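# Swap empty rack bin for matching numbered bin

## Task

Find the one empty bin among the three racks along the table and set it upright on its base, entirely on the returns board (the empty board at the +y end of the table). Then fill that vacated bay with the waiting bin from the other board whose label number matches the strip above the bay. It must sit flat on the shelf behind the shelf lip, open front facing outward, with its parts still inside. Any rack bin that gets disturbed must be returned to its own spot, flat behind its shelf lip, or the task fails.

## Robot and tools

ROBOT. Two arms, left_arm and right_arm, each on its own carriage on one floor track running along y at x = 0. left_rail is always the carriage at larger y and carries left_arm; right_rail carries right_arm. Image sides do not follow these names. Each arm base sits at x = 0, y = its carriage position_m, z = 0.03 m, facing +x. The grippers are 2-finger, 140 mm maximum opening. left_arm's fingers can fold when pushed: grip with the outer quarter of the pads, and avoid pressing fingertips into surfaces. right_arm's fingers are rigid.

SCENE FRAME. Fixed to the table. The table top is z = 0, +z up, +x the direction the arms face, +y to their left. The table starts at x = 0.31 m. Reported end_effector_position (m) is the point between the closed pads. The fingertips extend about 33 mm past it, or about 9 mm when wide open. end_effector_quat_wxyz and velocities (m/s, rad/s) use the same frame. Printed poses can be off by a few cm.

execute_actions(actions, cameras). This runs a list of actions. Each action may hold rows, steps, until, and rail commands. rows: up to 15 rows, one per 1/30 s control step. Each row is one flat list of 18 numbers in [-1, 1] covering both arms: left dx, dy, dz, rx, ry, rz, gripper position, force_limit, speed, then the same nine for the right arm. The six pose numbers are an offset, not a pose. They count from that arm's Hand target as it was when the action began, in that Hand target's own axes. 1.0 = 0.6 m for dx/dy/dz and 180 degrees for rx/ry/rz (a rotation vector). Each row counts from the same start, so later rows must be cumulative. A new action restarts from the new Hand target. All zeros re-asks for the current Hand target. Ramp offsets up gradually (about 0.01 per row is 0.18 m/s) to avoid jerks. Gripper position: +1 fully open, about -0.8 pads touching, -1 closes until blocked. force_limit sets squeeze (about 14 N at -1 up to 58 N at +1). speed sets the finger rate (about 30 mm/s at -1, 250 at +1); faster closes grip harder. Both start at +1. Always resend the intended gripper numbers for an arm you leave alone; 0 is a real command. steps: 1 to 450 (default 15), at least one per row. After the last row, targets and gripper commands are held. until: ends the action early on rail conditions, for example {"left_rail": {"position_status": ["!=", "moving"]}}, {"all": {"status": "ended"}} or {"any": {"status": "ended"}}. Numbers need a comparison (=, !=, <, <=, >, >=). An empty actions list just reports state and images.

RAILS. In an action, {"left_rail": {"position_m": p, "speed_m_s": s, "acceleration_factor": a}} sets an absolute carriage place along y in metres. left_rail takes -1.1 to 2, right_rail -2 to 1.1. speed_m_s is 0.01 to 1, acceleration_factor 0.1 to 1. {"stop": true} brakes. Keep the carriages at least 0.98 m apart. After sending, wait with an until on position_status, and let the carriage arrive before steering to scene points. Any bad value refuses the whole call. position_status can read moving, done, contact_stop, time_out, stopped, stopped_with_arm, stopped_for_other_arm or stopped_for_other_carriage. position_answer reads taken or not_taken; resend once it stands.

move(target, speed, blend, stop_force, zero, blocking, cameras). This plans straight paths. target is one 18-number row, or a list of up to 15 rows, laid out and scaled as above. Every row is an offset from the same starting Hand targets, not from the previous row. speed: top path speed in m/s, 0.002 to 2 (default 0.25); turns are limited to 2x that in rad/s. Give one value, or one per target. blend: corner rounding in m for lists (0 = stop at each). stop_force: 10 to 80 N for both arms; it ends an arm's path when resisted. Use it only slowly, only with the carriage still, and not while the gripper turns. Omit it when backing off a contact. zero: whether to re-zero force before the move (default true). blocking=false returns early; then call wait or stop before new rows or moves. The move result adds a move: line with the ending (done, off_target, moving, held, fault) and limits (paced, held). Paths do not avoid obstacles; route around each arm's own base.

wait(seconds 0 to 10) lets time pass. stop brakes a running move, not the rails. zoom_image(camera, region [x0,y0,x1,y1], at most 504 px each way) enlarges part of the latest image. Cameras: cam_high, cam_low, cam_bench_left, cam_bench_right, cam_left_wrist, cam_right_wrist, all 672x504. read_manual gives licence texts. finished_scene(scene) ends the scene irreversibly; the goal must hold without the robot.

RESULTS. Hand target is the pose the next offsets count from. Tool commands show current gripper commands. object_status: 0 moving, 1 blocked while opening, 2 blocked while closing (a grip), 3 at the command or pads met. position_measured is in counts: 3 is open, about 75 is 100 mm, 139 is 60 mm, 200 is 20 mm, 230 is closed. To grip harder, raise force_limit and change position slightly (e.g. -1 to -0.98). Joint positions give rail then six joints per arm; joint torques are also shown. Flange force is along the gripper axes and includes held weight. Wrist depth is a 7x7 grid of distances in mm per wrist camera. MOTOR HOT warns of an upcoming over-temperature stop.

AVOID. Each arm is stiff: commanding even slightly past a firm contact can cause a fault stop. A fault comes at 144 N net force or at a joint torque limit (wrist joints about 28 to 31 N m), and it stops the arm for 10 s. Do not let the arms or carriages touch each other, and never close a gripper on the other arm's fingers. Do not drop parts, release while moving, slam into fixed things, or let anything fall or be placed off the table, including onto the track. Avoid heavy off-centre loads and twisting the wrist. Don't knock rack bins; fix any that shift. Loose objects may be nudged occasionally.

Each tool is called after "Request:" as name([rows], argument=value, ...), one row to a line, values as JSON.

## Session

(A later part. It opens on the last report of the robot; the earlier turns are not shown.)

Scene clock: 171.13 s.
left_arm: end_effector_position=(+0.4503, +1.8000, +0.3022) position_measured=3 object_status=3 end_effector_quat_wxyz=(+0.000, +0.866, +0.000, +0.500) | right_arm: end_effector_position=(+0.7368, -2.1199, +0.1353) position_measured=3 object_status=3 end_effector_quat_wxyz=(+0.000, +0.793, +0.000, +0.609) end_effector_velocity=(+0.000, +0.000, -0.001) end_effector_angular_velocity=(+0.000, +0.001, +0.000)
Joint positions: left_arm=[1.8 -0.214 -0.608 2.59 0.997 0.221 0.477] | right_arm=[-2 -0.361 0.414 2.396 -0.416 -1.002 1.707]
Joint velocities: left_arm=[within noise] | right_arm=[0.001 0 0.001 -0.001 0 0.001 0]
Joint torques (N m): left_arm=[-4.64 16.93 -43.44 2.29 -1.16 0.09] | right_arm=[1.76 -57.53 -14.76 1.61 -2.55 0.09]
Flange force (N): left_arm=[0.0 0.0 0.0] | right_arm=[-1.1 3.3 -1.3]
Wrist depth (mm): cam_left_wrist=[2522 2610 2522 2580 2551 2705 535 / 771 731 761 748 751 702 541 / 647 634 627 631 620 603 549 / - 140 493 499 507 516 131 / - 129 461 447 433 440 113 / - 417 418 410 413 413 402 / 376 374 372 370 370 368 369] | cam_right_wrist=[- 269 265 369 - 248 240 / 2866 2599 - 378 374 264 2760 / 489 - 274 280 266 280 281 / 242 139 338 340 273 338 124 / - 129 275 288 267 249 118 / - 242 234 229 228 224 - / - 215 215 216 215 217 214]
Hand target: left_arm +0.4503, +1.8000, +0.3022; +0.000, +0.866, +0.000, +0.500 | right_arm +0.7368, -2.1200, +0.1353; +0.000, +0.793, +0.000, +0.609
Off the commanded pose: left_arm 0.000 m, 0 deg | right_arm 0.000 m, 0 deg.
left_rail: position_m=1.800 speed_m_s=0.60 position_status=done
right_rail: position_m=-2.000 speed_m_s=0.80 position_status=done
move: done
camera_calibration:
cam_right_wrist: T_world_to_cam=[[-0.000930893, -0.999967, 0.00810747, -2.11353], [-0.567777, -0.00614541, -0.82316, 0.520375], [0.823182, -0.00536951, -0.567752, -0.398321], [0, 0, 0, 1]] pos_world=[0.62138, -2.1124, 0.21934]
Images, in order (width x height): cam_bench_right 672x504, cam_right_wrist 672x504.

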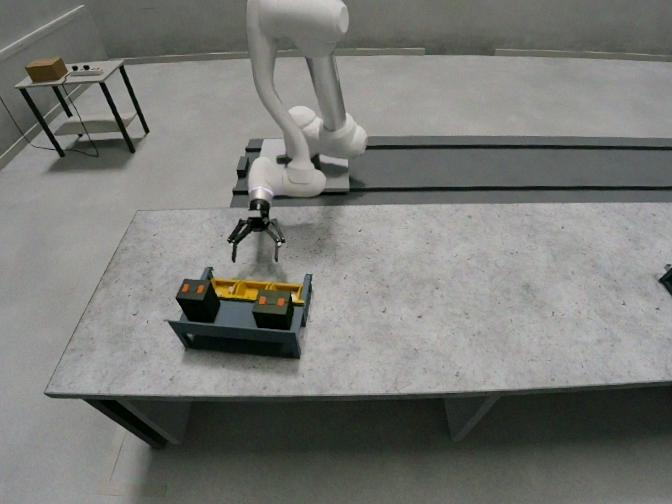

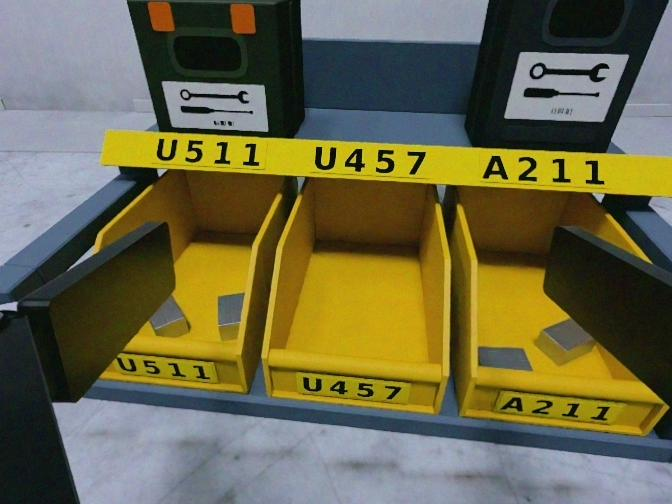

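Request:
move(target=[0,0,0,0,0,0,1,1,1,0.25,0.012,-0.131,0.2993,-0.3368,-0.390,-0.26,1,1], cameras=["cam_right_wrist","cam_bench_right"])

Scene clock: 257.70 s.
left_arm: end_effector_position=(+0.4503, +1.8000, +0.3022) position_measured=3 object_status=3 end_effector_quat_wxyz=(+0.000, +0.866, +0.000, +0.500) | right_arm: end_effector_position=(+0.6997, -2.1271, +0.3005) position_measured=162 object_status=3 end_effector_quat_wxyz=(+0.000, +0.747, +0.664, +0.000)
Joint positions: left_arm=[1.8 -0.214 -0.608 2.59 0.997 0.221 0.477] | right_arm=[-2 -0.228 0.279 1.555 -3.142 -1.307 3.031]
Joint torques (N m): left_arm=[-4.43 16.56 -43.57 2.33 -1.17 0.11] | right_arm=[1.65 -71.59 -39.95 -4.14 0.19 0.05]
Flange force (N): left_arm=[0.0 0.0 0.0] | right_arm=[-2.5 4.5 -1.4]
Wrist depth (mm): cam_left_wrist=[2580 2705 2610 2522 2580 2551 522 / 777 766 802 758 766 710 553 / 638 632 622 625 622 615 563 / 550 140 493 502 507 516 131 / - 129 445 446 432 440 113 / - 417 413 413 413 407 402 / 375 375 371 373 372 370 368] | cam_right_wrist=[380 384 384 387 368 378 287 / 403 401 405 407 401 400 316 / 426 431 423 427 416 407 325 / 452 451 445 458 134 359 - / - 89 - 483 - - - / - - - 510 - - - / - - - 559 - - -]
Hand target: left_arm +0.4503, +1.8000, +0.3022; +0.000, +0.866, +0.000, +0.500 | right_arm +0.6997, -2.1271, +0.3005; +0.000, +0.747, +0.664, +0.000
Off the commanded pose: left_arm 0.000 m, 0 deg | right_arm 0.000 m, 0 deg.
left_rail: position_m=1.800 speed_m_s=0.60 position_status=done
right_rail: position_m=-2.000 speed_m_s=0.80 position_status=done
move: done
camera_calibration:
cam_right_wrist: T_world_to_cam=[[0.993924, -0.110026, 0.0029963, -0.923636], [-0.104645, -0.93617, 0.335612, -2.01529], [-0.0341211, -0.333886, -0.941996, -0.260537], [0, 0, 0, 1]] pos_world=[0.698244, -2.07527, 0.433699]
Images, in order (width x height): cam_bench_right 672x504, cam_right_wrist 672x504.

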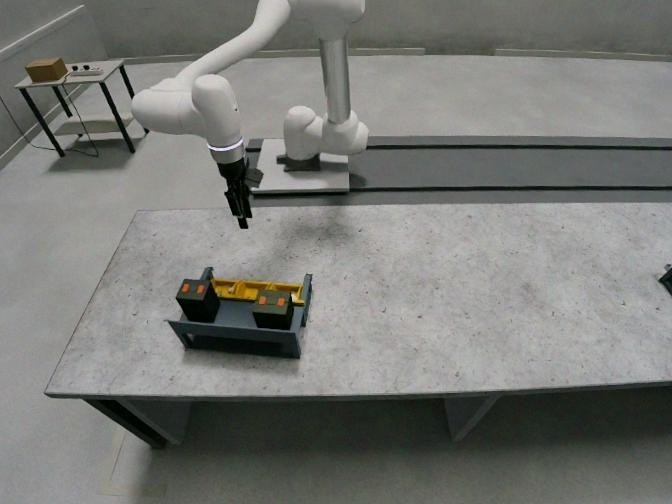

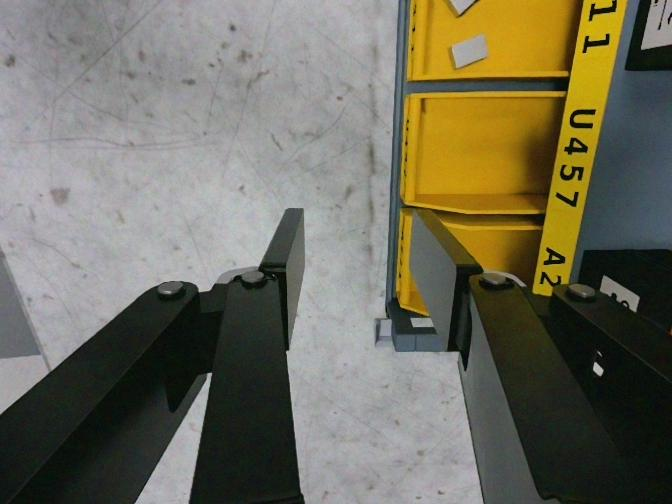

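Request:
move(target=[0,0,0,0,0,0,1,1,1,0.021,0.107,0.301,0,0,0,-0.26,1,1], cameras=["cam_right_wrist"], speed=0.15)

Request:
zoom_image(camera="cam_right_wrist", region=[220, 150, 520, 400])

Scene clock: 275.50 s.
left_arm: end_effector_position=(+0.4503, +1.8000, +0.3022) position_measured=3 object_status=3 end_effector_quat_wxyz=(+0.000, +0.866, +0.000, +0.500) | right_arm: end_effector_position=(+0.7649, -2.1221, +0.1200) position_measured=162 object_status=3 end_effector_quat_wxyz=(+0.000, +0.747, +0.664, +0.000)
Joint positions: left_arm=[1.8 -0.214 -0.608 2.59 0.997 0.221 0.477] | right_arm=[-2 -0.203 0.485 1.607 -3.142 -1.049 3.056]
Joint torques (N m): left_arm=[-4.21 16.58 -43.58 2.28 -1.13 0.07] | right_arm=[1.81 -87.23 -35.83 -3.78 0.2 0.1]
Flange force (N): left_arm=[0.0 0.0 0.0] | right_arm=[-2.6 3.8 -0.7]
Wrist depth (mm): cam_left_wrist=[2610 2610 2610 2522 2641 2842 522 / 766 734 766 758 761 710 568 / 636 634 627 605 608 599 545 / - 139 501 504 502 516 131 / - 129 449 445 434 443 113 / - 413 416 417 413 413 402 / 377 373 371 370 374 369 367] | cam_right_wrist=[224 224 225 222 211 213 216 / 238 238 236 232 230 230 231 / 251 249 251 248 242 241 241 / 266 268 259 259 135 253 250 / - 88 - 284 215 - - / - - - 297 - - - / - - - 264 - - -]
Hand target: left_arm +0.4503, +1.8000, +0.3022; +0.000, +0.866, +0.000, +0.500 | right_arm +0.7649, -2.1221, +0.1199; +0.000, +0.747, +0.664, +0.000
Off the commanded pose: left_arm 0.000 m, 0 deg | right_arm 0.000 m, 0 deg.
left_rail: position_m=1.800 speed_m_s=0.60 position_status=done
right_rail: position_m=-2.000 speed_m_s=0.80 position_status=done
move: done
camera_calibration:
cam_right_wrist: T_world_to_cam=[[0.993935, -0.109933, 0.00296241, -0.987156], [-0.104546, -0.936181, 0.335612, -1.94331], [-0.0341217, -0.333886, -0.941996, -0.426673], [0, 0, 0, 1]] pos_world=[0.763445, -2.07027, 0.253199]
Images, in order (width x height): cam_right_wrist 672x504.

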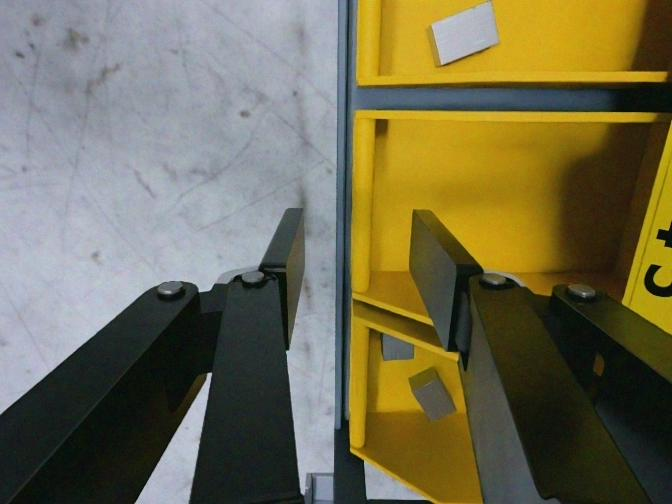

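Scaled by 1.680 from the camera's 672x504 image, which has a finer 960x720 frame.

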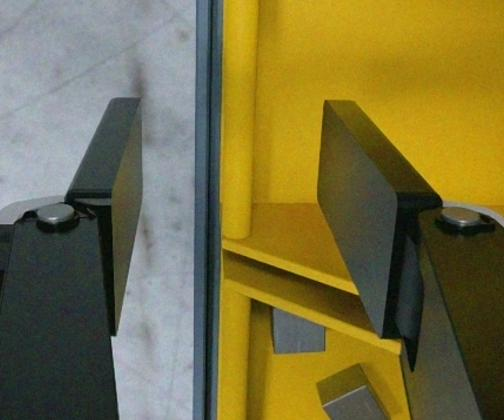

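Request:
move(target=[0,0,0,0,0,0,1,1,1,0,0.0085,0.110,0,0,0,-0.26,1,1], cameras=["cam_right_wrist"], speed=0.06)

Request:
zoom_image(camera="cam_right_wrist", region=[220, 100, 520, 350])

Scene clock: 295.27 s.
left_arm: end_effector_position=(+0.4503, +1.8000, +0.3022) position_measured=3 object_status=3 end_effector_quat_wxyz=(+0.000, +0.866, +0.000, +0.500) | right_arm: end_effector_position=(+0.7700, -2.1228, +0.0540) position_measured=162 object_status=3 end_effector_quat_wxyz=(+0.000, +0.747, +0.664, +0.000)
Joint positions: left_arm=[1.8 -0.214 -0.608 2.59 0.997 0.221 0.477] | right_arm=[-2 -0.202 0.55 1.641 -3.142 -0.951 3.057]
Joint torques (N m): left_arm=[-4.3 16.82 -43.5 2.34 -1.15 0.08] | right_arm=[1.45 -91.78 -33.81 -3.54 0.22 0.05]
Flange force (N): left_arm=[0.0 0.0 0.0] | right_arm=[-2.0 4.8 1.1]
Wrist depth (mm): cam_left_wrist=[2580 2580 2494 2641 2610 2610 535 / 769 777 761 756 746 717 558 / 629 634 625 629 641 608 537 / 533 139 501 496 500 510 131 / - 129 446 449 435 447 113 / - 414 415 412 407 410 401 / 376 374 372 370 369 370 369] | cam_right_wrist=[166 168 166 162 156 142 155 / 177 175 175 169 169 155 166 / 186 185 185 179 175 178 176 / 197 198 192 190 157 183 187 / - 89 - 209 133 - 193 / - - - 220 - - - / - - - 196 - - -]
Hand target: left_arm +0.4503, +1.8000, +0.3022; +0.000, +0.866, +0.000, +0.500 | right_arm +0.7700, -2.1228, +0.0539; +0.000, +0.747, +0.664, +0.000
Off the commanded pose: left_arm 0.000 m, 0 deg | right_arm 0.000 m, 0 deg.
left_rail: position_m=1.800 speed_m_s=0.60 position_status=done
right_rail: position_m=-2.000 speed_m_s=0.80 position_status=done
move: done
camera_calibration:
cam_right_wrist: T_world_to_cam=[[0.993935, -0.109933, 0.00296241, -0.992095], [-0.104546, -0.936181, 0.335612, -1.92115], [-0.0341217, -0.333886, -0.941996, -0.488965], [0, 0, 0, 1]] pos_world=[0.768545, -2.07087, 0.187099]
Images, in order (width x height): cam_right_wrist 672x504.

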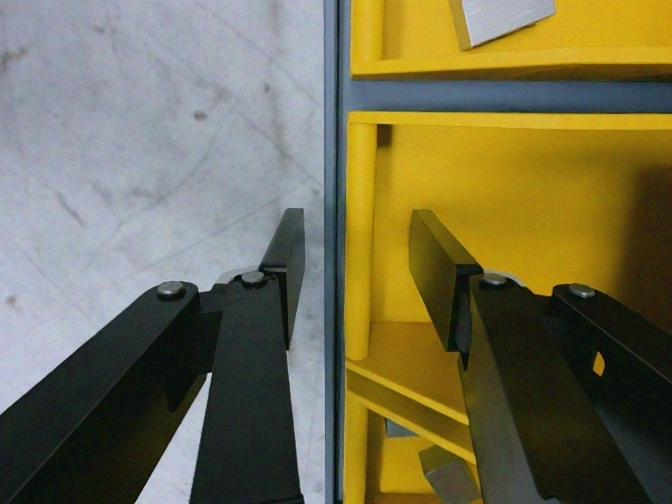

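Scaled by 1.680 from the camera's 672x504 image, which has a finer 960x720 frame.

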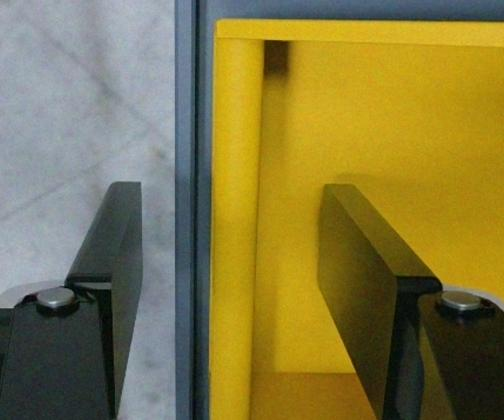

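Request:
execute_actions([
  {"rows":[[0,0,0,0,0,0,1,1,1,0,0,0,0,0,0,-1,0,-1]],"steps":75},
], cameras=["cam_right_wrist"])

Request:
zoom_image(camera="cam_right_wrist", region=[220, 100, 520, 350])

Scene clock: 304.47 s.
left_arm: end_effector_position=(+0.4503, +1.8000, +0.3022) position_measured=3 object_status=3 end_effector_quat_wxyz=(+0.000, +0.866, +0.000, +0.500) | right_arm: end_effector_position=(+0.7700, -2.1228, +0.0539) position_measured=217 object_status=2 end_effector_quat_wxyz=(+0.000, +0.747, +0.664, +0.000)
Joint positions: left_arm=[1.8 -0.214 -0.608 2.59 0.997 0.221 0.477] | right_arm=[-2 -0.202 0.55 1.641 -3.142 -0.951 3.057]
Joint torques (N m): left_arm=[-4.4 16.8 -43.5 2.3 -1.11 0.1] | right_arm=[1.15 -82.68 -30.62 -3.7 1.03 0.1]
Flange force (N): left_arm=[0.0 0.0 0.0] | right_arm=[-1.5 0.7 -10.9]
Wrist depth (mm): cam_left_wrist=[2641 2610 2610 2522 2494 2772 536 / 764 764 764 758 746 713 546 / 632 625 624 627 618 602 585 / 533 150 502 499 480 515 525 / - 129 449 445 433 442 113 / - 417 416 414 413 409 401 / 372 373 374 373 371 370 370] | cam_right_wrist=[166 168 166 162 156 142 155 / 176 175 175 168 169 154 - / 186 185 185 181 175 175 176 / 198 197 194 145 183 184 187 / 210 207 - - 87 - 196 / - - - - - - - / - - - - - - -]
Hand target: left_arm +0.4503, +1.8000, +0.3022; +0.000, +0.866, +0.000, +0.500 | right_arm +0.7700, -2.1228, +0.0539; +0.000, +0.747, +0.664, +0.000
Off the commanded pose: left_arm 0.000 m, 0 deg | right_arm 0.000 m, 0 deg.
left_rail: position_m=1.800 speed_m_s=0.60 position_status=done
right_rail: position_m=-2.000 speed_m_s=0.80 position_status=done
camera_calibration:
cam_right_wrist: T_world_to_cam=[[0.993935, -0.109933, 0.00296241, -0.992095], [-0.104546, -0.936181, 0.335612, -1.92115], [-0.0341217, -0.333886, -0.941996, -0.488965], [0, 0, 0, 1]] pos_world=[0.768545, -2.07087, 0.187099]
Images, in order (width x height): cam_right_wrist 672x504.

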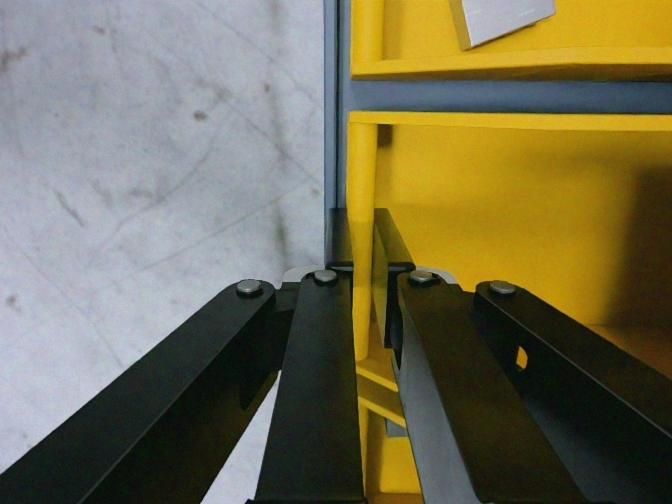

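Scaled by 1.680 from the camera's 672x504 image, which has a finer 960x720 frame.

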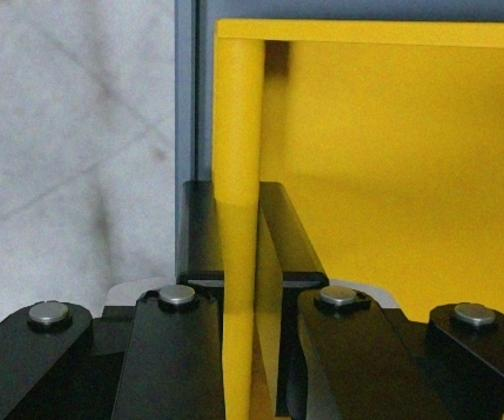

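Request:
move(target=[0,0,0,0,0,0,1,1,1,0,0,-0.019,0.018,0,0,-1,0,-1], cameras=["cam_right_wrist"], speed=0.03)

Request:
zoom_image(camera="cam_right_wrist", region=[220, 100, 620, 350])

Scene clock: 312.03 s.
left_arm: end_effector_position=(+0.4503, +1.8000, +0.3022) position_measured=3 object_status=3 end_effector_quat_wxyz=(+0.000, +0.866, +0.000, +0.500) | right_arm: end_effector_position=(+0.7700, -2.1228, +0.0653) position_measured=217 object_status=2 end_effector_quat_wxyz=(-0.021, +0.747, +0.664, -0.019)
Joint positions: left_arm=[1.8 -0.214 -0.608 2.59 0.997 0.221 0.477] | right_arm=[-2 -0.2 0.565 1.592 -3.147 -1.042 3.062]
Joint torques (N m): left_arm=[-4.31 16.8 -43.71 2.3 -1.13 0.11] | right_arm=[1.57 -94.73 -35.1 -3.63 0.16 0.08]
Flange force (N): left_arm=[0.0 0.0 0.0] | right_arm=[-2.3 4.4 1.2]
Wrist depth (mm): cam_left_wrist=[2641 2551 2522 2551 2522 2738 535 / 764 771 766 761 753 684 557 / 629 634 632 629 647 600 520 / - 140 496 501 507 516 131 / - 129 448 447 433 442 113 / - 418 415 415 413 408 398 / 374 375 372 371 372 369 369] | cam_right_wrist=[181 179 178 168 164 161 160 / 192 191 187 182 169 172 170 / 202 201 199 181 176 176 175 / 216 213 212 130 182 185 190 / 231 227 - - 87 - 197 / - - - - - - - / - - - - - - -]
Hand target: left_arm +0.4503, +1.8000, +0.3022; +0.000, +0.866, +0.000, +0.500 | right_arm +0.7700, -2.1228, +0.0653; -0.021, +0.747, +0.664, -0.019
Off the commanded pose: left_arm 0.000 m, 0 deg | right_arm 0.000 m, 0 deg.
left_rail: position_m=1.800 speed_m_s=0.60 position_status=done
right_rail: position_m=-2.000 speed_m_s=0.80 position_status=done
move: done
camera_calibration:
cam_right_wrist: T_world_to_cam=[[0.992509, -0.109794, -0.053582, -0.987045], [-0.0857436, -0.938426, 0.33467, -1.94415], [-0.0870276, -0.327569, -0.940811, -0.424206], [0, 0, 0, 1]] pos_world=[0.776035, -2.07177, 0.198663]
Images, in order (width x height): cam_right_wrist 672x504.

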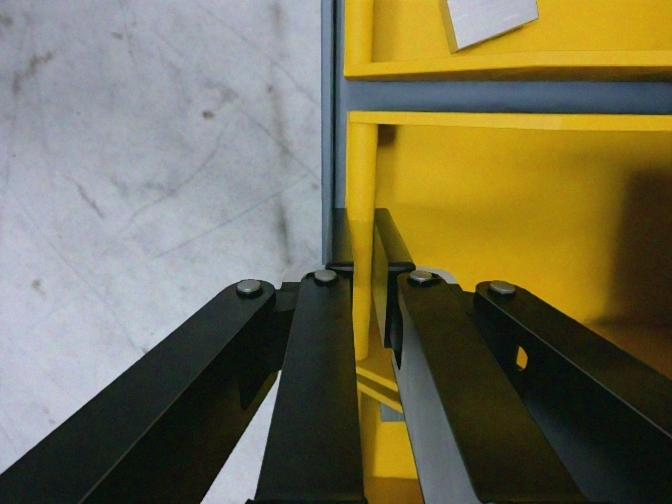

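Scaled by 1.260 from the camera's 672x504 image, which has a finer 960x720 frame.

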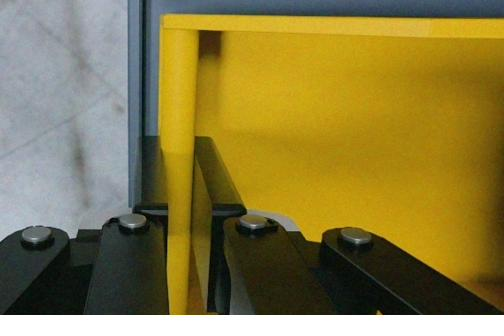

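Request:
move(target=[0,0,0,0,0,0,1,1,1,-0.003,-0.15,0.0085,0,0,0,-1,0,-1], cameras=["cam_right_wrist"], speed=0.05)

Request:
zoom_image(camera="cam_right_wrist", region=[220, 50, 672, 350])

Scene clock: 319.83 s.
left_arm: end_effector_position=(+0.4503, +1.8000, +0.3022) position_measured=3 object_status=3 end_effector_quat_wxyz=(+0.000, +0.866, +0.000, +0.500) | right_arm: end_effector_position=(+0.6802, -2.1140, +0.0653) position_measured=217 object_status=2 end_effector_quat_wxyz=(-0.021, +0.747, +0.664, -0.019)
Joint positions: left_arm=[1.8 -0.214 -0.608 2.59 0.997 0.221 0.477] | right_arm=[-2 -0.213 0.446 1.789 -3.148 -0.963 3.05]
Joint torques (N m): left_arm=[-4.11 16.85 -43.4 2.32 -1.19 0.11] | right_arm=[1.23 -78.61 -30.98 -3.55 -0.62 0.05]
Flange force (N): left_arm=[0.0 0.0 0.0] | right_arm=[-1.8 4.1 -1.8]
Wrist depth (mm): cam_left_wrist=[2580 2610 2641 2580 2610 2705 529 / 766 769 764 751 751 708 546 / 632 641 627 624 618 597 549 / 542 139 494 497 508 514 132 / - 129 449 445 434 440 113 / - 413 412 417 415 407 400 / 375 375 372 370 370 369 372] | cam_right_wrist=[181 180 178 176 175 170 161 / 192 191 188 185 180 178 168 / 205 202 200 195 175 174 172 / 219 216 211 129 182 183 183 / 232 227 - - 87 - 193 / - - - - - - - / - - - - - - -]
Hand target: left_arm +0.4503, +1.8000, +0.3022; +0.000, +0.866, +0.000, +0.500 | right_arm +0.6802, -2.1140, +0.0653; -0.021, +0.747, +0.664, -0.019
Off the commanded pose: left_arm 0.000 m, 0 deg | right_arm 0.000 m, 0 deg.
left_rail: position_m=1.800 speed_m_s=0.60 position_status=done
right_rail: position_m=-2.000 speed_m_s=0.80 position_status=done
move: done
camera_calibration:
cam_right_wrist: T_world_to_cam=[[0.992509, -0.109794, -0.053582, -0.897051], [-0.0857436, -0.938426, 0.33467, -1.94358], [-0.0870276, -0.327569, -0.940811, -0.429129], [0, 0, 0, 1]] pos_world=[0.686335, -2.06297, 0.198663]
Images, in order (width x height): cam_right_wrist 672x504.

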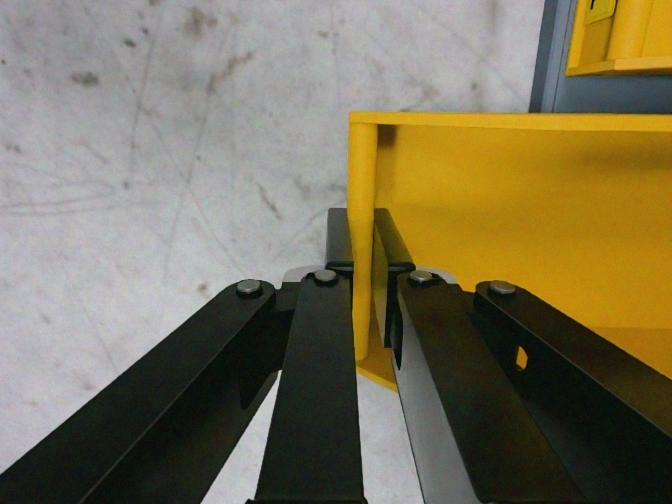

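Scaled by 1.115 from the camera's 672x504 image, which has a finer 960x720 frame.

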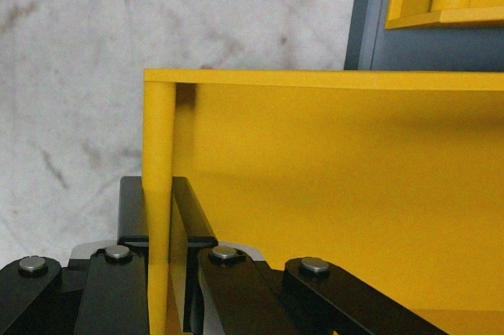

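Request:
move([
  [0,0,0,0,0,0,1,1,1,0,-0.067,0.0035,0,0,0,-1,0,-1],
  [0,0,0,0,0,0,1,1,1,0,-0.102,-0.028,0,0,0,-1,0,-1],
  [0,0,0,0,0,0,1,1,1,0,-0.2,-0.056,0,0,0,-1,0,-1],
], cameras=["cam_right_wrist","cam_bench_right"], speed=0.05, blend=0.01)

Request:
zoom_image(camera="cam_bench_right", region=[160, 170, 360, 370])

Scene clock: 339.87 s.
left_arm: end_effector_position=(+0.4503, +1.8000, +0.3022) position_measured=3 object_status=3 end_effector_quat_wxyz=(+0.000, +0.866, +0.000, +0.500) | right_arm: end_effector_position=(+0.5632, -2.1001, +0.1056) position_measured=217 object_status=2 end_effector_quat_wxyz=(-0.021, +0.747, +0.664, -0.019)
Joint positions: left_arm=[1.8 -0.214 -0.608 2.59 0.997 0.221 0.477] | right_arm=[-2 -0.232 0.246 1.993 -3.15 -0.959 3.032]
Joint torques (N m): left_arm=[-4.37 17.01 -43.54 2.31 -1.18 0.12] | right_arm=[1.44 -60.94 -32.88 -3.43 0.07 0.07]
Flange force (N): left_arm=[0.0 0.0 0.0] | right_arm=[-2.5 3.5 1.1]
Wrist depth (mm): cam_left_wrist=[2705 2580 2580 2641 2494 2522 536 / 764 766 756 753 758 717 556 / 641 629 631 625 618 605 535 / - 139 499 497 502 521 131 / - 129 447 446 431 443 113 / - 414 419 414 413 410 397 / 373 373 373 372 370 368 370] | cam_right_wrist=[219 217 215 212 209 208 205 / 231 228 227 223 218 216 215 / 244 244 240 235 176 176 176 / 261 261 254 129 183 185 188 / 278 273 - - 87 - 197 / - - - - - - - / - - - - - - -]
Hand target: left_arm +0.4503, +1.8000, +0.3022; +0.000, +0.866, +0.000, +0.500 | right_arm +0.5631, -2.1001, +0.1056; -0.021, +0.747, +0.664, -0.019
Off the commanded pose: left_arm 0.000 m, 0 deg | right_arm 0.000 m, 0 deg.
left_rail: position_m=1.800 speed_m_s=0.60 position_status=done
right_rail: position_m=-2.000 speed_m_s=0.80 position_status=done
move: done
camera_calibration:
cam_right_wrist: T_world_to_cam=[[0.992509, -0.109794, -0.053582, -0.777148], [-0.0857436, -0.938426, 0.33467, -1.95419], [-0.0870276, -0.327569, -0.940811, -0.396791], [0, 0, 0, 1]] pos_world=[0.569235, -2.04917, 0.239063]
Images, in order (width x height): cam_bench_right 672x504, cam_right_wrist 672x504.

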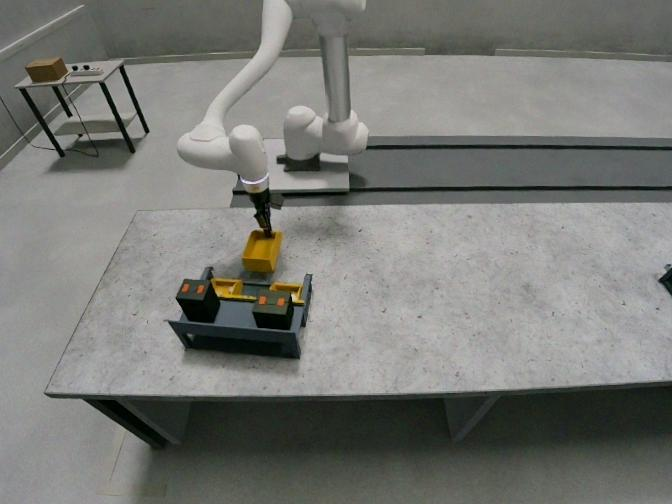

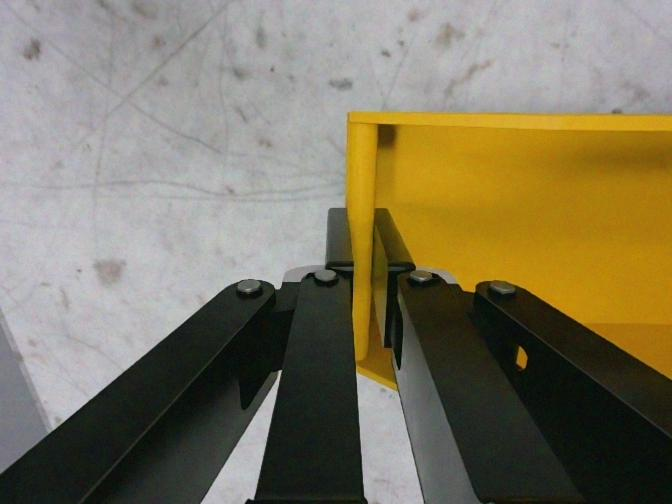

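Scaled by 2.520 from the camera's 672x504 image, which has a finer 960x720 frame.

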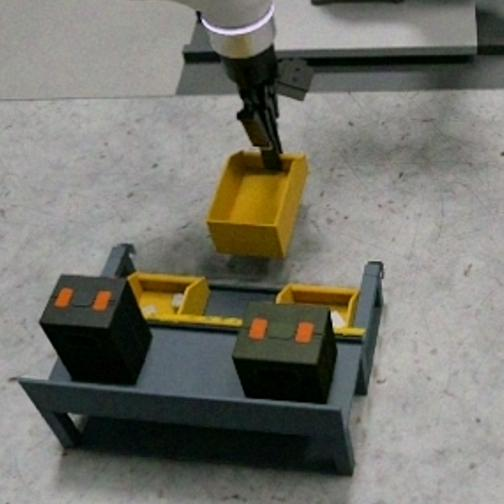

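Request:
move(target=[0,0,0,0,0,0,1,1,1,0,-0.0093,-0.166,-0.018,0,-0.037,-1,0,-1], cameras=[], speed=0.12)

Request:
execute_actions([
  {"right_rail":{"position_m":0.35,"speed_m_s":0.6,"acceleration_factor":0.35},"steps":300,"until":{"right_rail":{"position_status":["!=","moving"]}}},
], cameras=["cam_right_wrist","cam_high"])

Scene clock: 351.43 s.
left_arm: end_effector_position=(+0.4503, +1.8000, +0.3022) position_measured=3 object_status=3 end_effector_quat_wxyz=(+0.000, +0.866, +0.000, +0.500) | right_arm: end_effector_position=(+0.5632, -2.1001, +0.2053) position_measured=217 object_status=2 end_effector_quat_wxyz=(-0.001, +0.708, +0.707, +0.001)
Joint positions: left_arm=[1.8 -0.214 -0.608 2.59 0.997 0.221 0.477] | right_arm=[-2 -0.238 0.123 1.931 -3.138 -1.088 2.903]
Joint torques (N m): left_arm=[-4.09 16.86 -43.6 2.31 -1.17 0.07] | right_arm=[1.68 -53.11 -37.72 -3.85 0.25 0.06]
Flange force (N): left_arm=[0.0 0.0 0.0] | right_arm=[-3.7 3.0 1.5]
Wrist depth (mm): cam_left_wrist=[2673 2467 2580 2551 2610 2551 531 / 769 764 774 751 751 710 570 / 634 632 602 605 624 599 517 / 582 139 497 500 503 516 132 / - 129 445 447 434 445 113 / - 416 416 412 410 412 399 / 374 374 372 372 370 369 368] | cam_right_wrist=[300 300 299 299 300 302 296 / 313 318 314 314 310 315 294 / 334 335 335 336 176 177 176 / 348 355 354 129 182 186 187 / - - - - 87 - 195 / - - - - - - - / - - - - - - -]
Hand target: left_arm +0.4503, +1.8000, +0.3022; +0.000, +0.866, +0.000, +0.500 | right_arm +0.5632, -2.1001, +0.2054; -0.001, +0.708, +0.707, +0.001
Off the commanded pose: left_arm 0.000 m, 0 deg | right_arm 0.000 m, 0 deg.
left_rail: position_m=1.800 speed_m_s=0.60 position_status=done
right_rail: position_m=-2.000 speed_m_s=0.80 position_status=done
move: done
No camera images: "cameras" was empty.

Scene clock: 356.60 s.
left_arm: end_effector_position=(+0.4503, +1.8000, +0.3022) position_measured=3 object_status=3 end_effector_quat_wxyz=(+0.000, +0.866, +0.000, +0.500) | right_arm: end_effector_position=(+0.5632, +0.2499, +0.2054) position_measured=217 object_status=2 end_effector_quat_wxyz=(-0.001, +0.708, +0.707, +0.001)
Joint positions: left_arm=[1.8 -0.214 -0.608 2.59 0.997 0.221 0.477] | right_arm=[0.35 -0.238 0.123 1.931 -3.138 -1.088 2.903]
Joint torques (N m): left_arm=[-4.15 17.19 -43.63 2.29 -1.16 0.04] | right_arm=[1.73 -52.76 -37.42 -3.82 0.17 0.04]
Flange force (N): left_arm=[0.0 0.0 0.0] | right_arm=[-3.6 2.5 0.6]
Wrist depth (mm): cam_left_wrist=[2610 2738 2551 2641 2363 2772 540 / 756 764 766 758 761 695 580 / 634 625 625 625 622 602 549 / - 140 499 497 504 517 131 / - 129 441 446 433 441 113 / - 414 413 414 413 411 401 / 375 374 372 372 370 369 369] | cam_right_wrist=[299 297 301 300 302 303 301 / 316 316 312 313 310 313 315 / 333 335 335 333 176 176 177 / 351 354 350 129 182 184 187 / 365 - - - 87 - 196 / - - - - - - - / - - - - - - -]
Hand target: left_arm +0.4503, +1.8000, +0.3022; +0.000, +0.866, +0.000, +0.500 | right_arm +0.5632, +0.2499, +0.2054; -0.001, +0.708, +0.707, +0.001
Tool commands: left_gripper/position=+1.0 left_gripper/force_limit=+1.0 left_gripper/speed=+1.0 right_gripper/position=-1.0 right_gripper/force_limit=+0.0 right_gripper/speed=-1.0
Off the commanded pose: left_arm 0.000 m, 0 deg | right_arm 0.000 m, 0 deg.
left_rail: position_m=1.800 speed_m_s=0.60 position_status=done
right_rail: position_m=0.350 speed_m_s=0.60 position_status=done
camera_calibration:
cam_right_wrist: T_world_to_cam=[[0.999977, 0.00597409, 0.00327862, -0.558588], [0.00454405, -0.94309, 0.332507, 0.1685], [0.00507846, -0.332484, -0.943095, 0.416701], [0, 0, 0, 1]] pos_world=[0.555693, 0.300794, 0.338793]
Images, in order (width x height): cam_high 672x504, cam_right_wrist 672x504.

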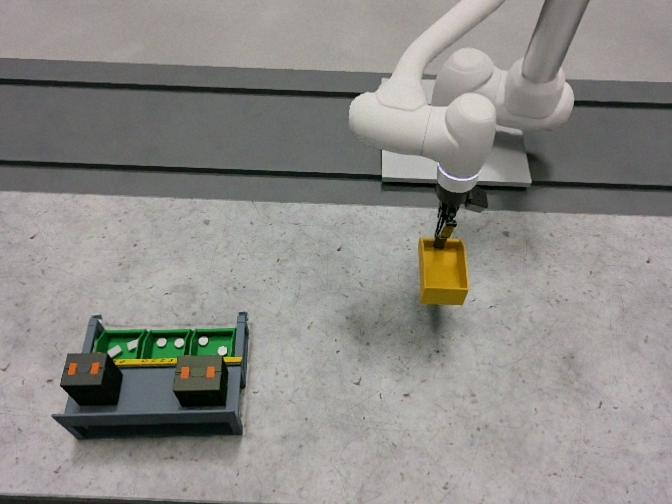

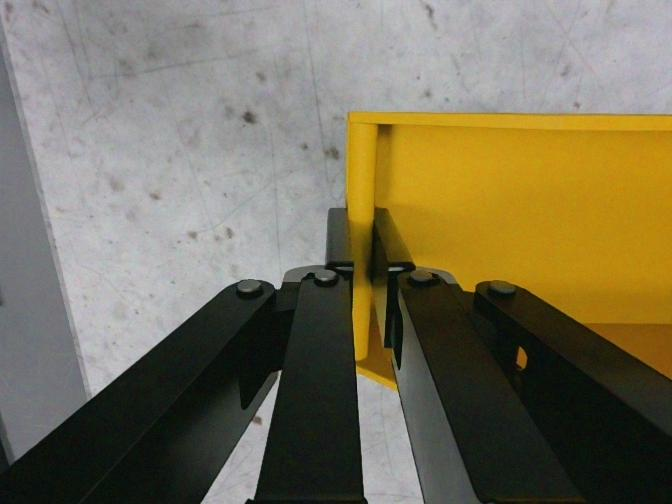

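Request:
move(target=[0.175,0.117,0.303,0,-0.333,0,1,1,1,0,0,0.242,0,0,0,-1,0,-1], cameras=["cam_left_wrist"], speed=0.12)

Request:
move(target=[0,0,0,0,0,0,1,1,1,0,0,0.03,0,0,0,-1,0,-1], cameras=["cam_right_wrist"], speed=0.01, stop_force=10)

Scene clock: 377.27 s.
left_arm: end_effector_position=(+0.6602, +1.7298, +0.3025) position_measured=3 object_status=3 end_effector_quat_wxyz=(+0.000, +1.000, +0.000, +0.001) | right_arm: end_effector_position=(+0.5632, +0.2504, +0.0602) position_measured=217 object_status=2 end_effector_quat_wxyz=(-0.001, +0.708, +0.707, +0.001)
Joint positions: left_arm=[1.8 -0.158 0.203 1.648 0 1.288 1.413] | right_arm=[0.35 -0.237 0.273 2.061 -3.137 -0.807 2.903]
Joint torques (N m): left_arm=[-4.51 -62.28 -41.25 3.8 0.02 0.09] | right_arm=[1.74 -61.66 -30.6 -3.14 0.21 0.07]
Flange force (N): left_arm=[0.1 -6.6 0.0] | right_arm=[-3.7 2.4 2.0]
Wrist depth (mm): cam_left_wrist=[374 378 377 379 381 387 354 / 340 384 384 382 391 409 407 / 400 402 412 405 417 432 428 / 411 150 433 429 445 445 131 / - 138 486 482 486 487 113 / - 513 517 521 520 517 529 / - - 560 540 - - -] | cam_right_wrist=[172 173 172 172 171 171 172 / 182 181 182 179 180 176 179 / 191 192 191 192 176 177 177 / 204 204 204 130 182 184 187 / 218 215 - - 88 - 195 / - - - - - - - / - - - - - - -]
Hand target: left_arm +0.6602, +1.7298, +0.3025; +0.000, +1.000, +0.000, +0.001 | right_arm +0.5632, +0.2504, +0.0602; -0.001, +0.708, +0.707, +0.001
Off the commanded pose: left_arm 0.000 m, 0 deg | right_arm 0.000 m, 0 deg.
left_rail: position_m=1.800 speed_m_s=0.60 position_status=done
right_rail: position_m=0.350 speed_m_s=0.60 position_status=done
move: done
camera_calibration:
cam_left_wrist: T_world_to_cam=[[-0.00854855, -0.999803, 0.0179005, 1.73309], [-0.948003, 0.0137985, 0.317963, 0.512766], [-0.318148, -0.0142516, -0.947934, 0.664954], [0, 0, 0, 1]] pos_world=[0.712472, 1.73515, 0.436268]
Images, in order (width x height): cam_left_wrist 672x504.

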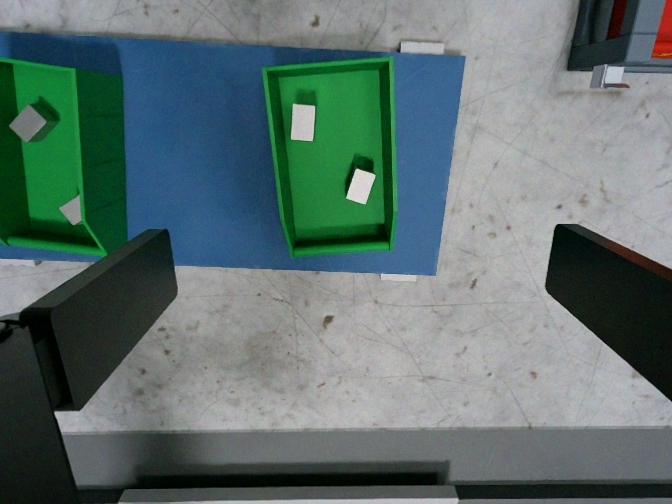

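Scene clock: 379.20 s.
left_arm: end_effector_position=(+0.6602, +1.7298, +0.3025) position_measured=3 object_status=3 end_effector_quat_wxyz=(+0.000, +1.000, +0.000, +0.001) | right_arm: end_effector_position=(+0.5633, +0.2504, +0.0471) position_measured=217 object_status=2 end_effector_quat_wxyz=(-0.001, +0.708, +0.707, +0.001)
Joint positions: left_arm=[1.8 -0.158 0.203 1.648 0 1.288 1.413] | right_arm=[0.35 -0.237 0.29 2.07 -3.137 -0.782 2.903]
Joint torques (N m): left_arm=[-4.57 -63.14 -41.56 3.74 -0.13 0.07] | right_arm=[1.55 -38.7 -19.74 -2.8 3.16 0.1]
Flange force (N): left_arm=[0.7 -6.9 -0.1] | right_arm=[-1.4 -7.1 -41.2]
Wrist depth (mm): cam_left_wrist=[375 376 375 377 381 384 352 / 341 384 382 386 390 407 407 / 377 402 404 402 420 430 433 / 415 150 435 427 446 448 131 / - 138 487 487 488 488 113 / - 511 516 511 522 518 527 / - - - - 570 - -] | cam_right_wrist=[161 162 160 159 160 160 159 / 172 169 169 167 168 167 167 / 180 179 179 178 176 175 175 / 190 191 188 145 182 184 186 / 206 201 - - 88 - 196 / - - - - - - - / - - - - - - -]
Hand target: left_arm +0.6602, +1.7298, +0.3025; +0.000, +1.000, +0.000, +0.001 | right_arm +0.5633, +0.2504, +0.0471; -0.001, +0.708, +0.707, +0.001 (not the last commanded pose)
Off the commanded pose: left_arm 0.000 m, 0 deg | right_arm 0.005 m, 0 deg.
left_rail: position_m=1.800 speed_m_s=0.60 position_status=done
right_rail: position_m=0.350 speed_m_s=0.60 position_status=done
move: contact (right_arm)
camera_calibration:
cam_right_wrist: T_world_to_cam=[[0.999976, 0.00600786, 0.00337274, -0.558199], [0.0045446, -0.94309, 0.332507, 0.22164], [0.00517846, -0.332484, -0.943095, 0.267425], [0, 0, 0, 1]] pos_world=[0.555793, 0.301294, 0.180393]
Images, in order (width x height): cam_right_wrist 672x504.

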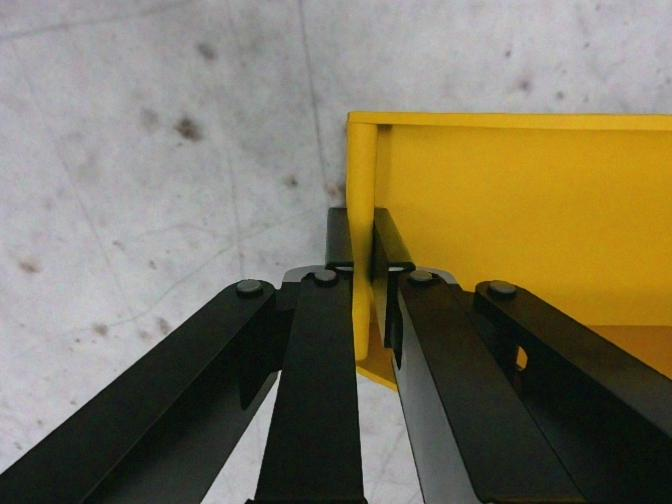

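Request:
move(target=[0.028,0.005,0.2875,0,0,-0.0222,1,1,1,0,0,-0.002,0,0,0,-1,0,-1], cameras=["cam_left_wrist"], speed=0.15)

Request:
execute_actions([
  {"rows":[[0,0,0,0,0,0,1,1,1,0,0,0,0,0,0,-0.3,0,-1]],"steps":45},
], cameras=["cam_right_wrist"])

Scene clock: 398.63 s.
left_arm: end_effector_position=(+0.6774, +1.7268, +0.1301) position_measured=3 object_status=3 end_effector_quat_wxyz=(+0.000, +0.999, +0.035, +0.001) | right_arm: end_effector_position=(+0.5633, +0.2504, +0.0483) position_measured=217 object_status=2 end_effector_quat_wxyz=(-0.001, +0.708, +0.707, +0.001)
Joint positions: left_arm=[1.8 -0.158 0.346 1.798 0 0.995 1.342] | right_arm=[0.35 -0.237 0.289 2.069 -3.137 -0.784 2.903]
Joint torques (N m): left_arm=[-4.63 -72.88 -36.19 3.25 -0.05 0.06] | right_arm=[1.88 -62.09 -29.9 -3.07 0.21 0.05]
Flange force (N): left_arm=[2.2 -6.3 0.5] | right_arm=[-3.8 2.2 1.9]
Wrist depth (mm): cam_left_wrist=[216 216 214 216 228 228 232 / 228 228 202 222 223 231 243 / 242 242 201 240 239 249 261 / 253 151 249 251 252 255 271 / - 138 265 264 268 295 113 / - 314 317 316 316 318 320 / 340 340 341 341 339 339 339] | cam_right_wrist=[161 163 161 160 161 161 161 / 173 170 170 168 168 168 168 / 180 180 180 179 175 176 176 / 192 192 189 145 182 185 187 / 207 201 - - 87 - 197 / - - - - - - - / - - - - - - -]
Hand target: left_arm +0.6774, +1.7268, +0.1300; +0.000, +0.999, +0.035, +0.001 | right_arm +0.5633, +0.2504, +0.0483; -0.001, +0.708, +0.707, +0.001
Off the commanded pose: left_arm 0.000 m, 0 deg | right_arm 0.000 m, 0 deg.
left_rail: position_m=1.800 speed_m_s=0.60 position_status=done
right_rail: position_m=0.350 speed_m_s=0.60 position_status=done
move: done
camera_calibration:
cam_left_wrist: T_world_to_cam=[[0.0611423, -0.997965, 0.0181154, 1.68289], [-0.94666, -0.0522271, 0.317972, 0.69709], [-0.316379, -0.0365907, -0.947927, 0.544251], [0, 0, 0, 1]] pos_world=[0.729201, 1.73579, 0.263769]
Images, in order (width x height): cam_left_wrist 672x504.

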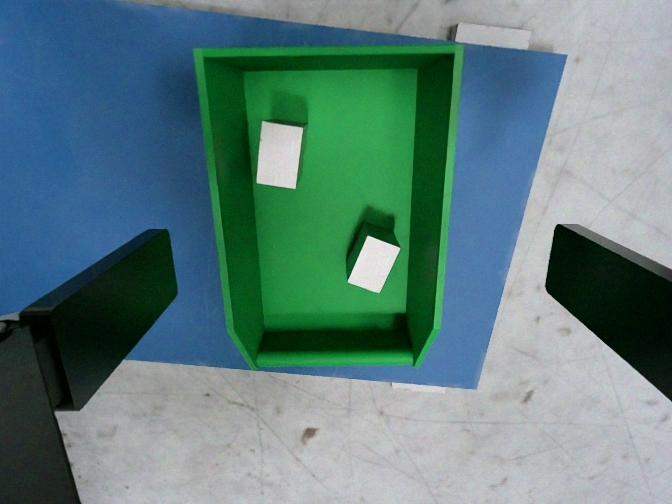

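Scene clock: 400.33 s.
left_arm: end_effector_position=(+0.6774, +1.7268, +0.1300) position_measured=3 object_status=3 end_effector_quat_wxyz=(+0.000, +0.999, +0.035, +0.001) | right_arm: end_effector_position=(+0.5633, +0.2504, +0.0483) position_measured=167 object_status=3 end_effector_quat_wxyz=(-0.001, +0.708, +0.707, +0.001)
Joint positions: left_arm=[1.8 -0.158 0.346 1.798 0 0.995 1.342] | right_arm=[0.35 -0.237 0.289 2.069 -3.137 -0.784 2.903]
Joint torques (N m): left_arm=[-4.72 -72.36 -36.36 3.26 -0.02 0.06] | right_arm=[1.91 -61.29 -29.38 -3.03 0.08 0.07]
Flange force (N): left_arm=[1.3 -6.8 -0.1] | right_arm=[-3.9 1.8 0.5]
Wrist depth (mm): cam_left_wrist=[216 216 214 216 228 227 233 / 228 228 203 223 223 231 244 / 241 242 201 238 235 247 260 / 254 151 248 250 251 255 270 / - 138 265 265 270 297 113 / - 318 316 318 315 317 322 / 340 341 342 339 344 344 342] | cam_right_wrist=[162 163 161 160 160 161 161 / 172 170 169 168 169 170 168 / 180 181 180 180 177 177 176 / 191 190 187 188 149 185 188 / - - 93 203 127 - 197 / - - - 219 - - - / - - - 234 - - -]
Hand target: left_arm +0.6774, +1.7268, +0.1300; +0.000, +0.999, +0.035, +0.001 | right_arm +0.5633, +0.2504, +0.0483; -0.001, +0.708, +0.707, +0.001
Off the commanded pose: left_arm 0.000 m, 0 deg | right_arm 0.000 m, 0 deg.
left_rail: position_m=1.800 speed_m_s=0.60 position_status=done
right_rail: position_m=0.350 speed_m_s=0.60 position_status=done
camera_calibration:
cam_right_wrist: T_world_to_cam=[[0.999976, 0.00600786, 0.00337274, -0.558203], [0.0045446, -0.94309, 0.332507, 0.221241], [0.00517846, -0.332484, -0.943095, 0.268557], [0, 0, 0, 1]] pos_world=[0.555793, 0.301294, 0.181593]
Images, in order (width x height): cam_right_wrist 672x504.

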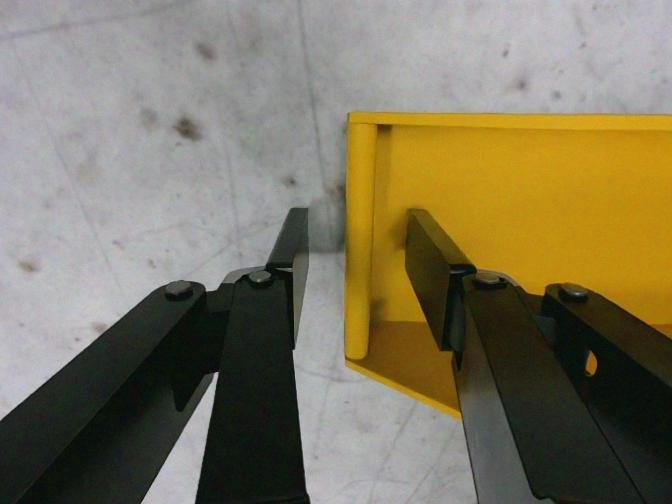

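Request:
move(target=[0,-0.0083,0.0417,0,0,0,1,1,1,0,0,-0.25,0,0,0,-0.3,0,-1], cameras=["cam_left_wrist","cam_high"], speed=0.08)

Request:
zoom_image(camera="cam_left_wrist", region=[100, 100, 600, 400])

Scene clock: 424.23 s.
left_arm: end_effector_position=(+0.6771, +1.7318, +0.1050) position_measured=3 object_status=3 end_effector_quat_wxyz=(+0.000, +0.999, +0.035, +0.001) | right_arm: end_effector_position=(+0.5632, +0.2499, +0.1982) position_measured=167 object_status=3 end_effector_quat_wxyz=(-0.001, +0.708, +0.707, +0.001)
Joint positions: left_arm=[1.8 -0.151 0.368 1.82 0 0.952 1.35] | right_arm=[0.35 -0.238 0.129 1.939 -3.138 -1.074 2.903]
Joint torques (N m): left_arm=[-4.36 -73.06 -35.13 3.15 -0.06 0.08] | right_arm=[1.85 -51.82 -36.43 -3.8 0.05 0.05]
Flange force (N): left_arm=[1.5 -5.8 -0.1] | right_arm=[-3.7 1.9 -1.0]
Wrist depth (mm): cam_left_wrist=[194 192 188 189 194 198 210 / 205 205 170 202 204 206 222 / 216 216 175 214 213 218 236 / 227 150 215 224 200 229 243 / - 139 216 243 237 250 113 / - 285 286 264 266 286 292 / - 308 308 308 310 309 309] | cam_right_wrist=[292 293 292 292 292 295 296 / 308 310 312 311 310 307 309 / 326 326 327 322 326 - 330 / 351 348 341 346 131 294 351 / - - 93 372 114 - 365 / - - - 399 - - - / - - - 431 - - -]
Hand target: left_arm +0.6771, +1.7318, +0.1050; +0.000, +0.999, +0.035, +0.001 | right_arm +0.5633, +0.2499, +0.1983; -0.001, +0.708, +0.707, +0.001
Off the commanded pose: left_arm 0.000 m, 0 deg | right_arm 0.000 m, 0 deg.
left_rail: position_m=1.800 speed_m_s=0.60 position_status=done
right_rail: position_m=0.350 speed_m_s=0.60 position_status=done
move: done
camera_calibration:
cam_left_wrist: T_world_to_cam=[[0.0611421, -0.997965, 0.0181096, 1.68835], [-0.946631, -0.0522253, 0.318061, 0.70497], [-0.316468, -0.0365901, -0.947897, 0.520698], [0, 0, 0, 1]] pos_world=[0.728901, 1.74079, 0.238769]
Images, in order (width x height): cam_high 672x504, cam_left_wrist 672x504.

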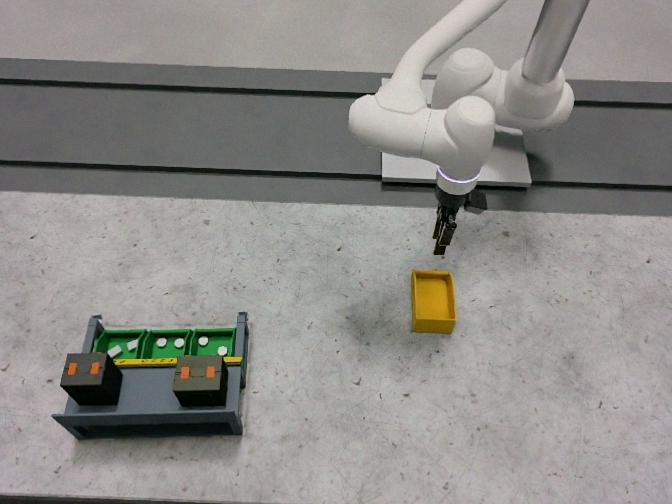

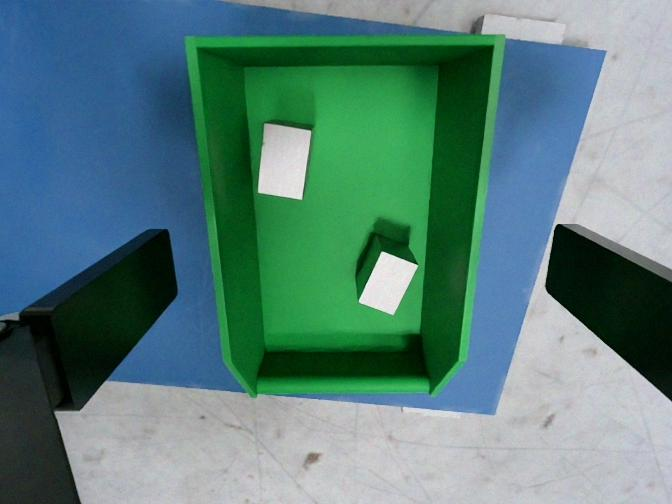

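Scaled by 1.008 from the camera's 672x504 image, which has a finer 960x720 frame.

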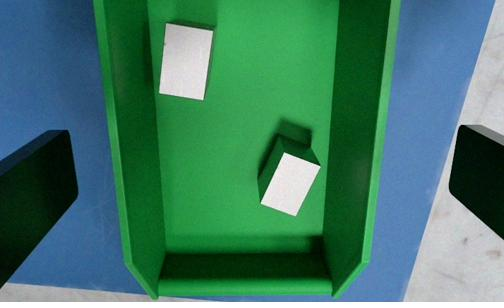

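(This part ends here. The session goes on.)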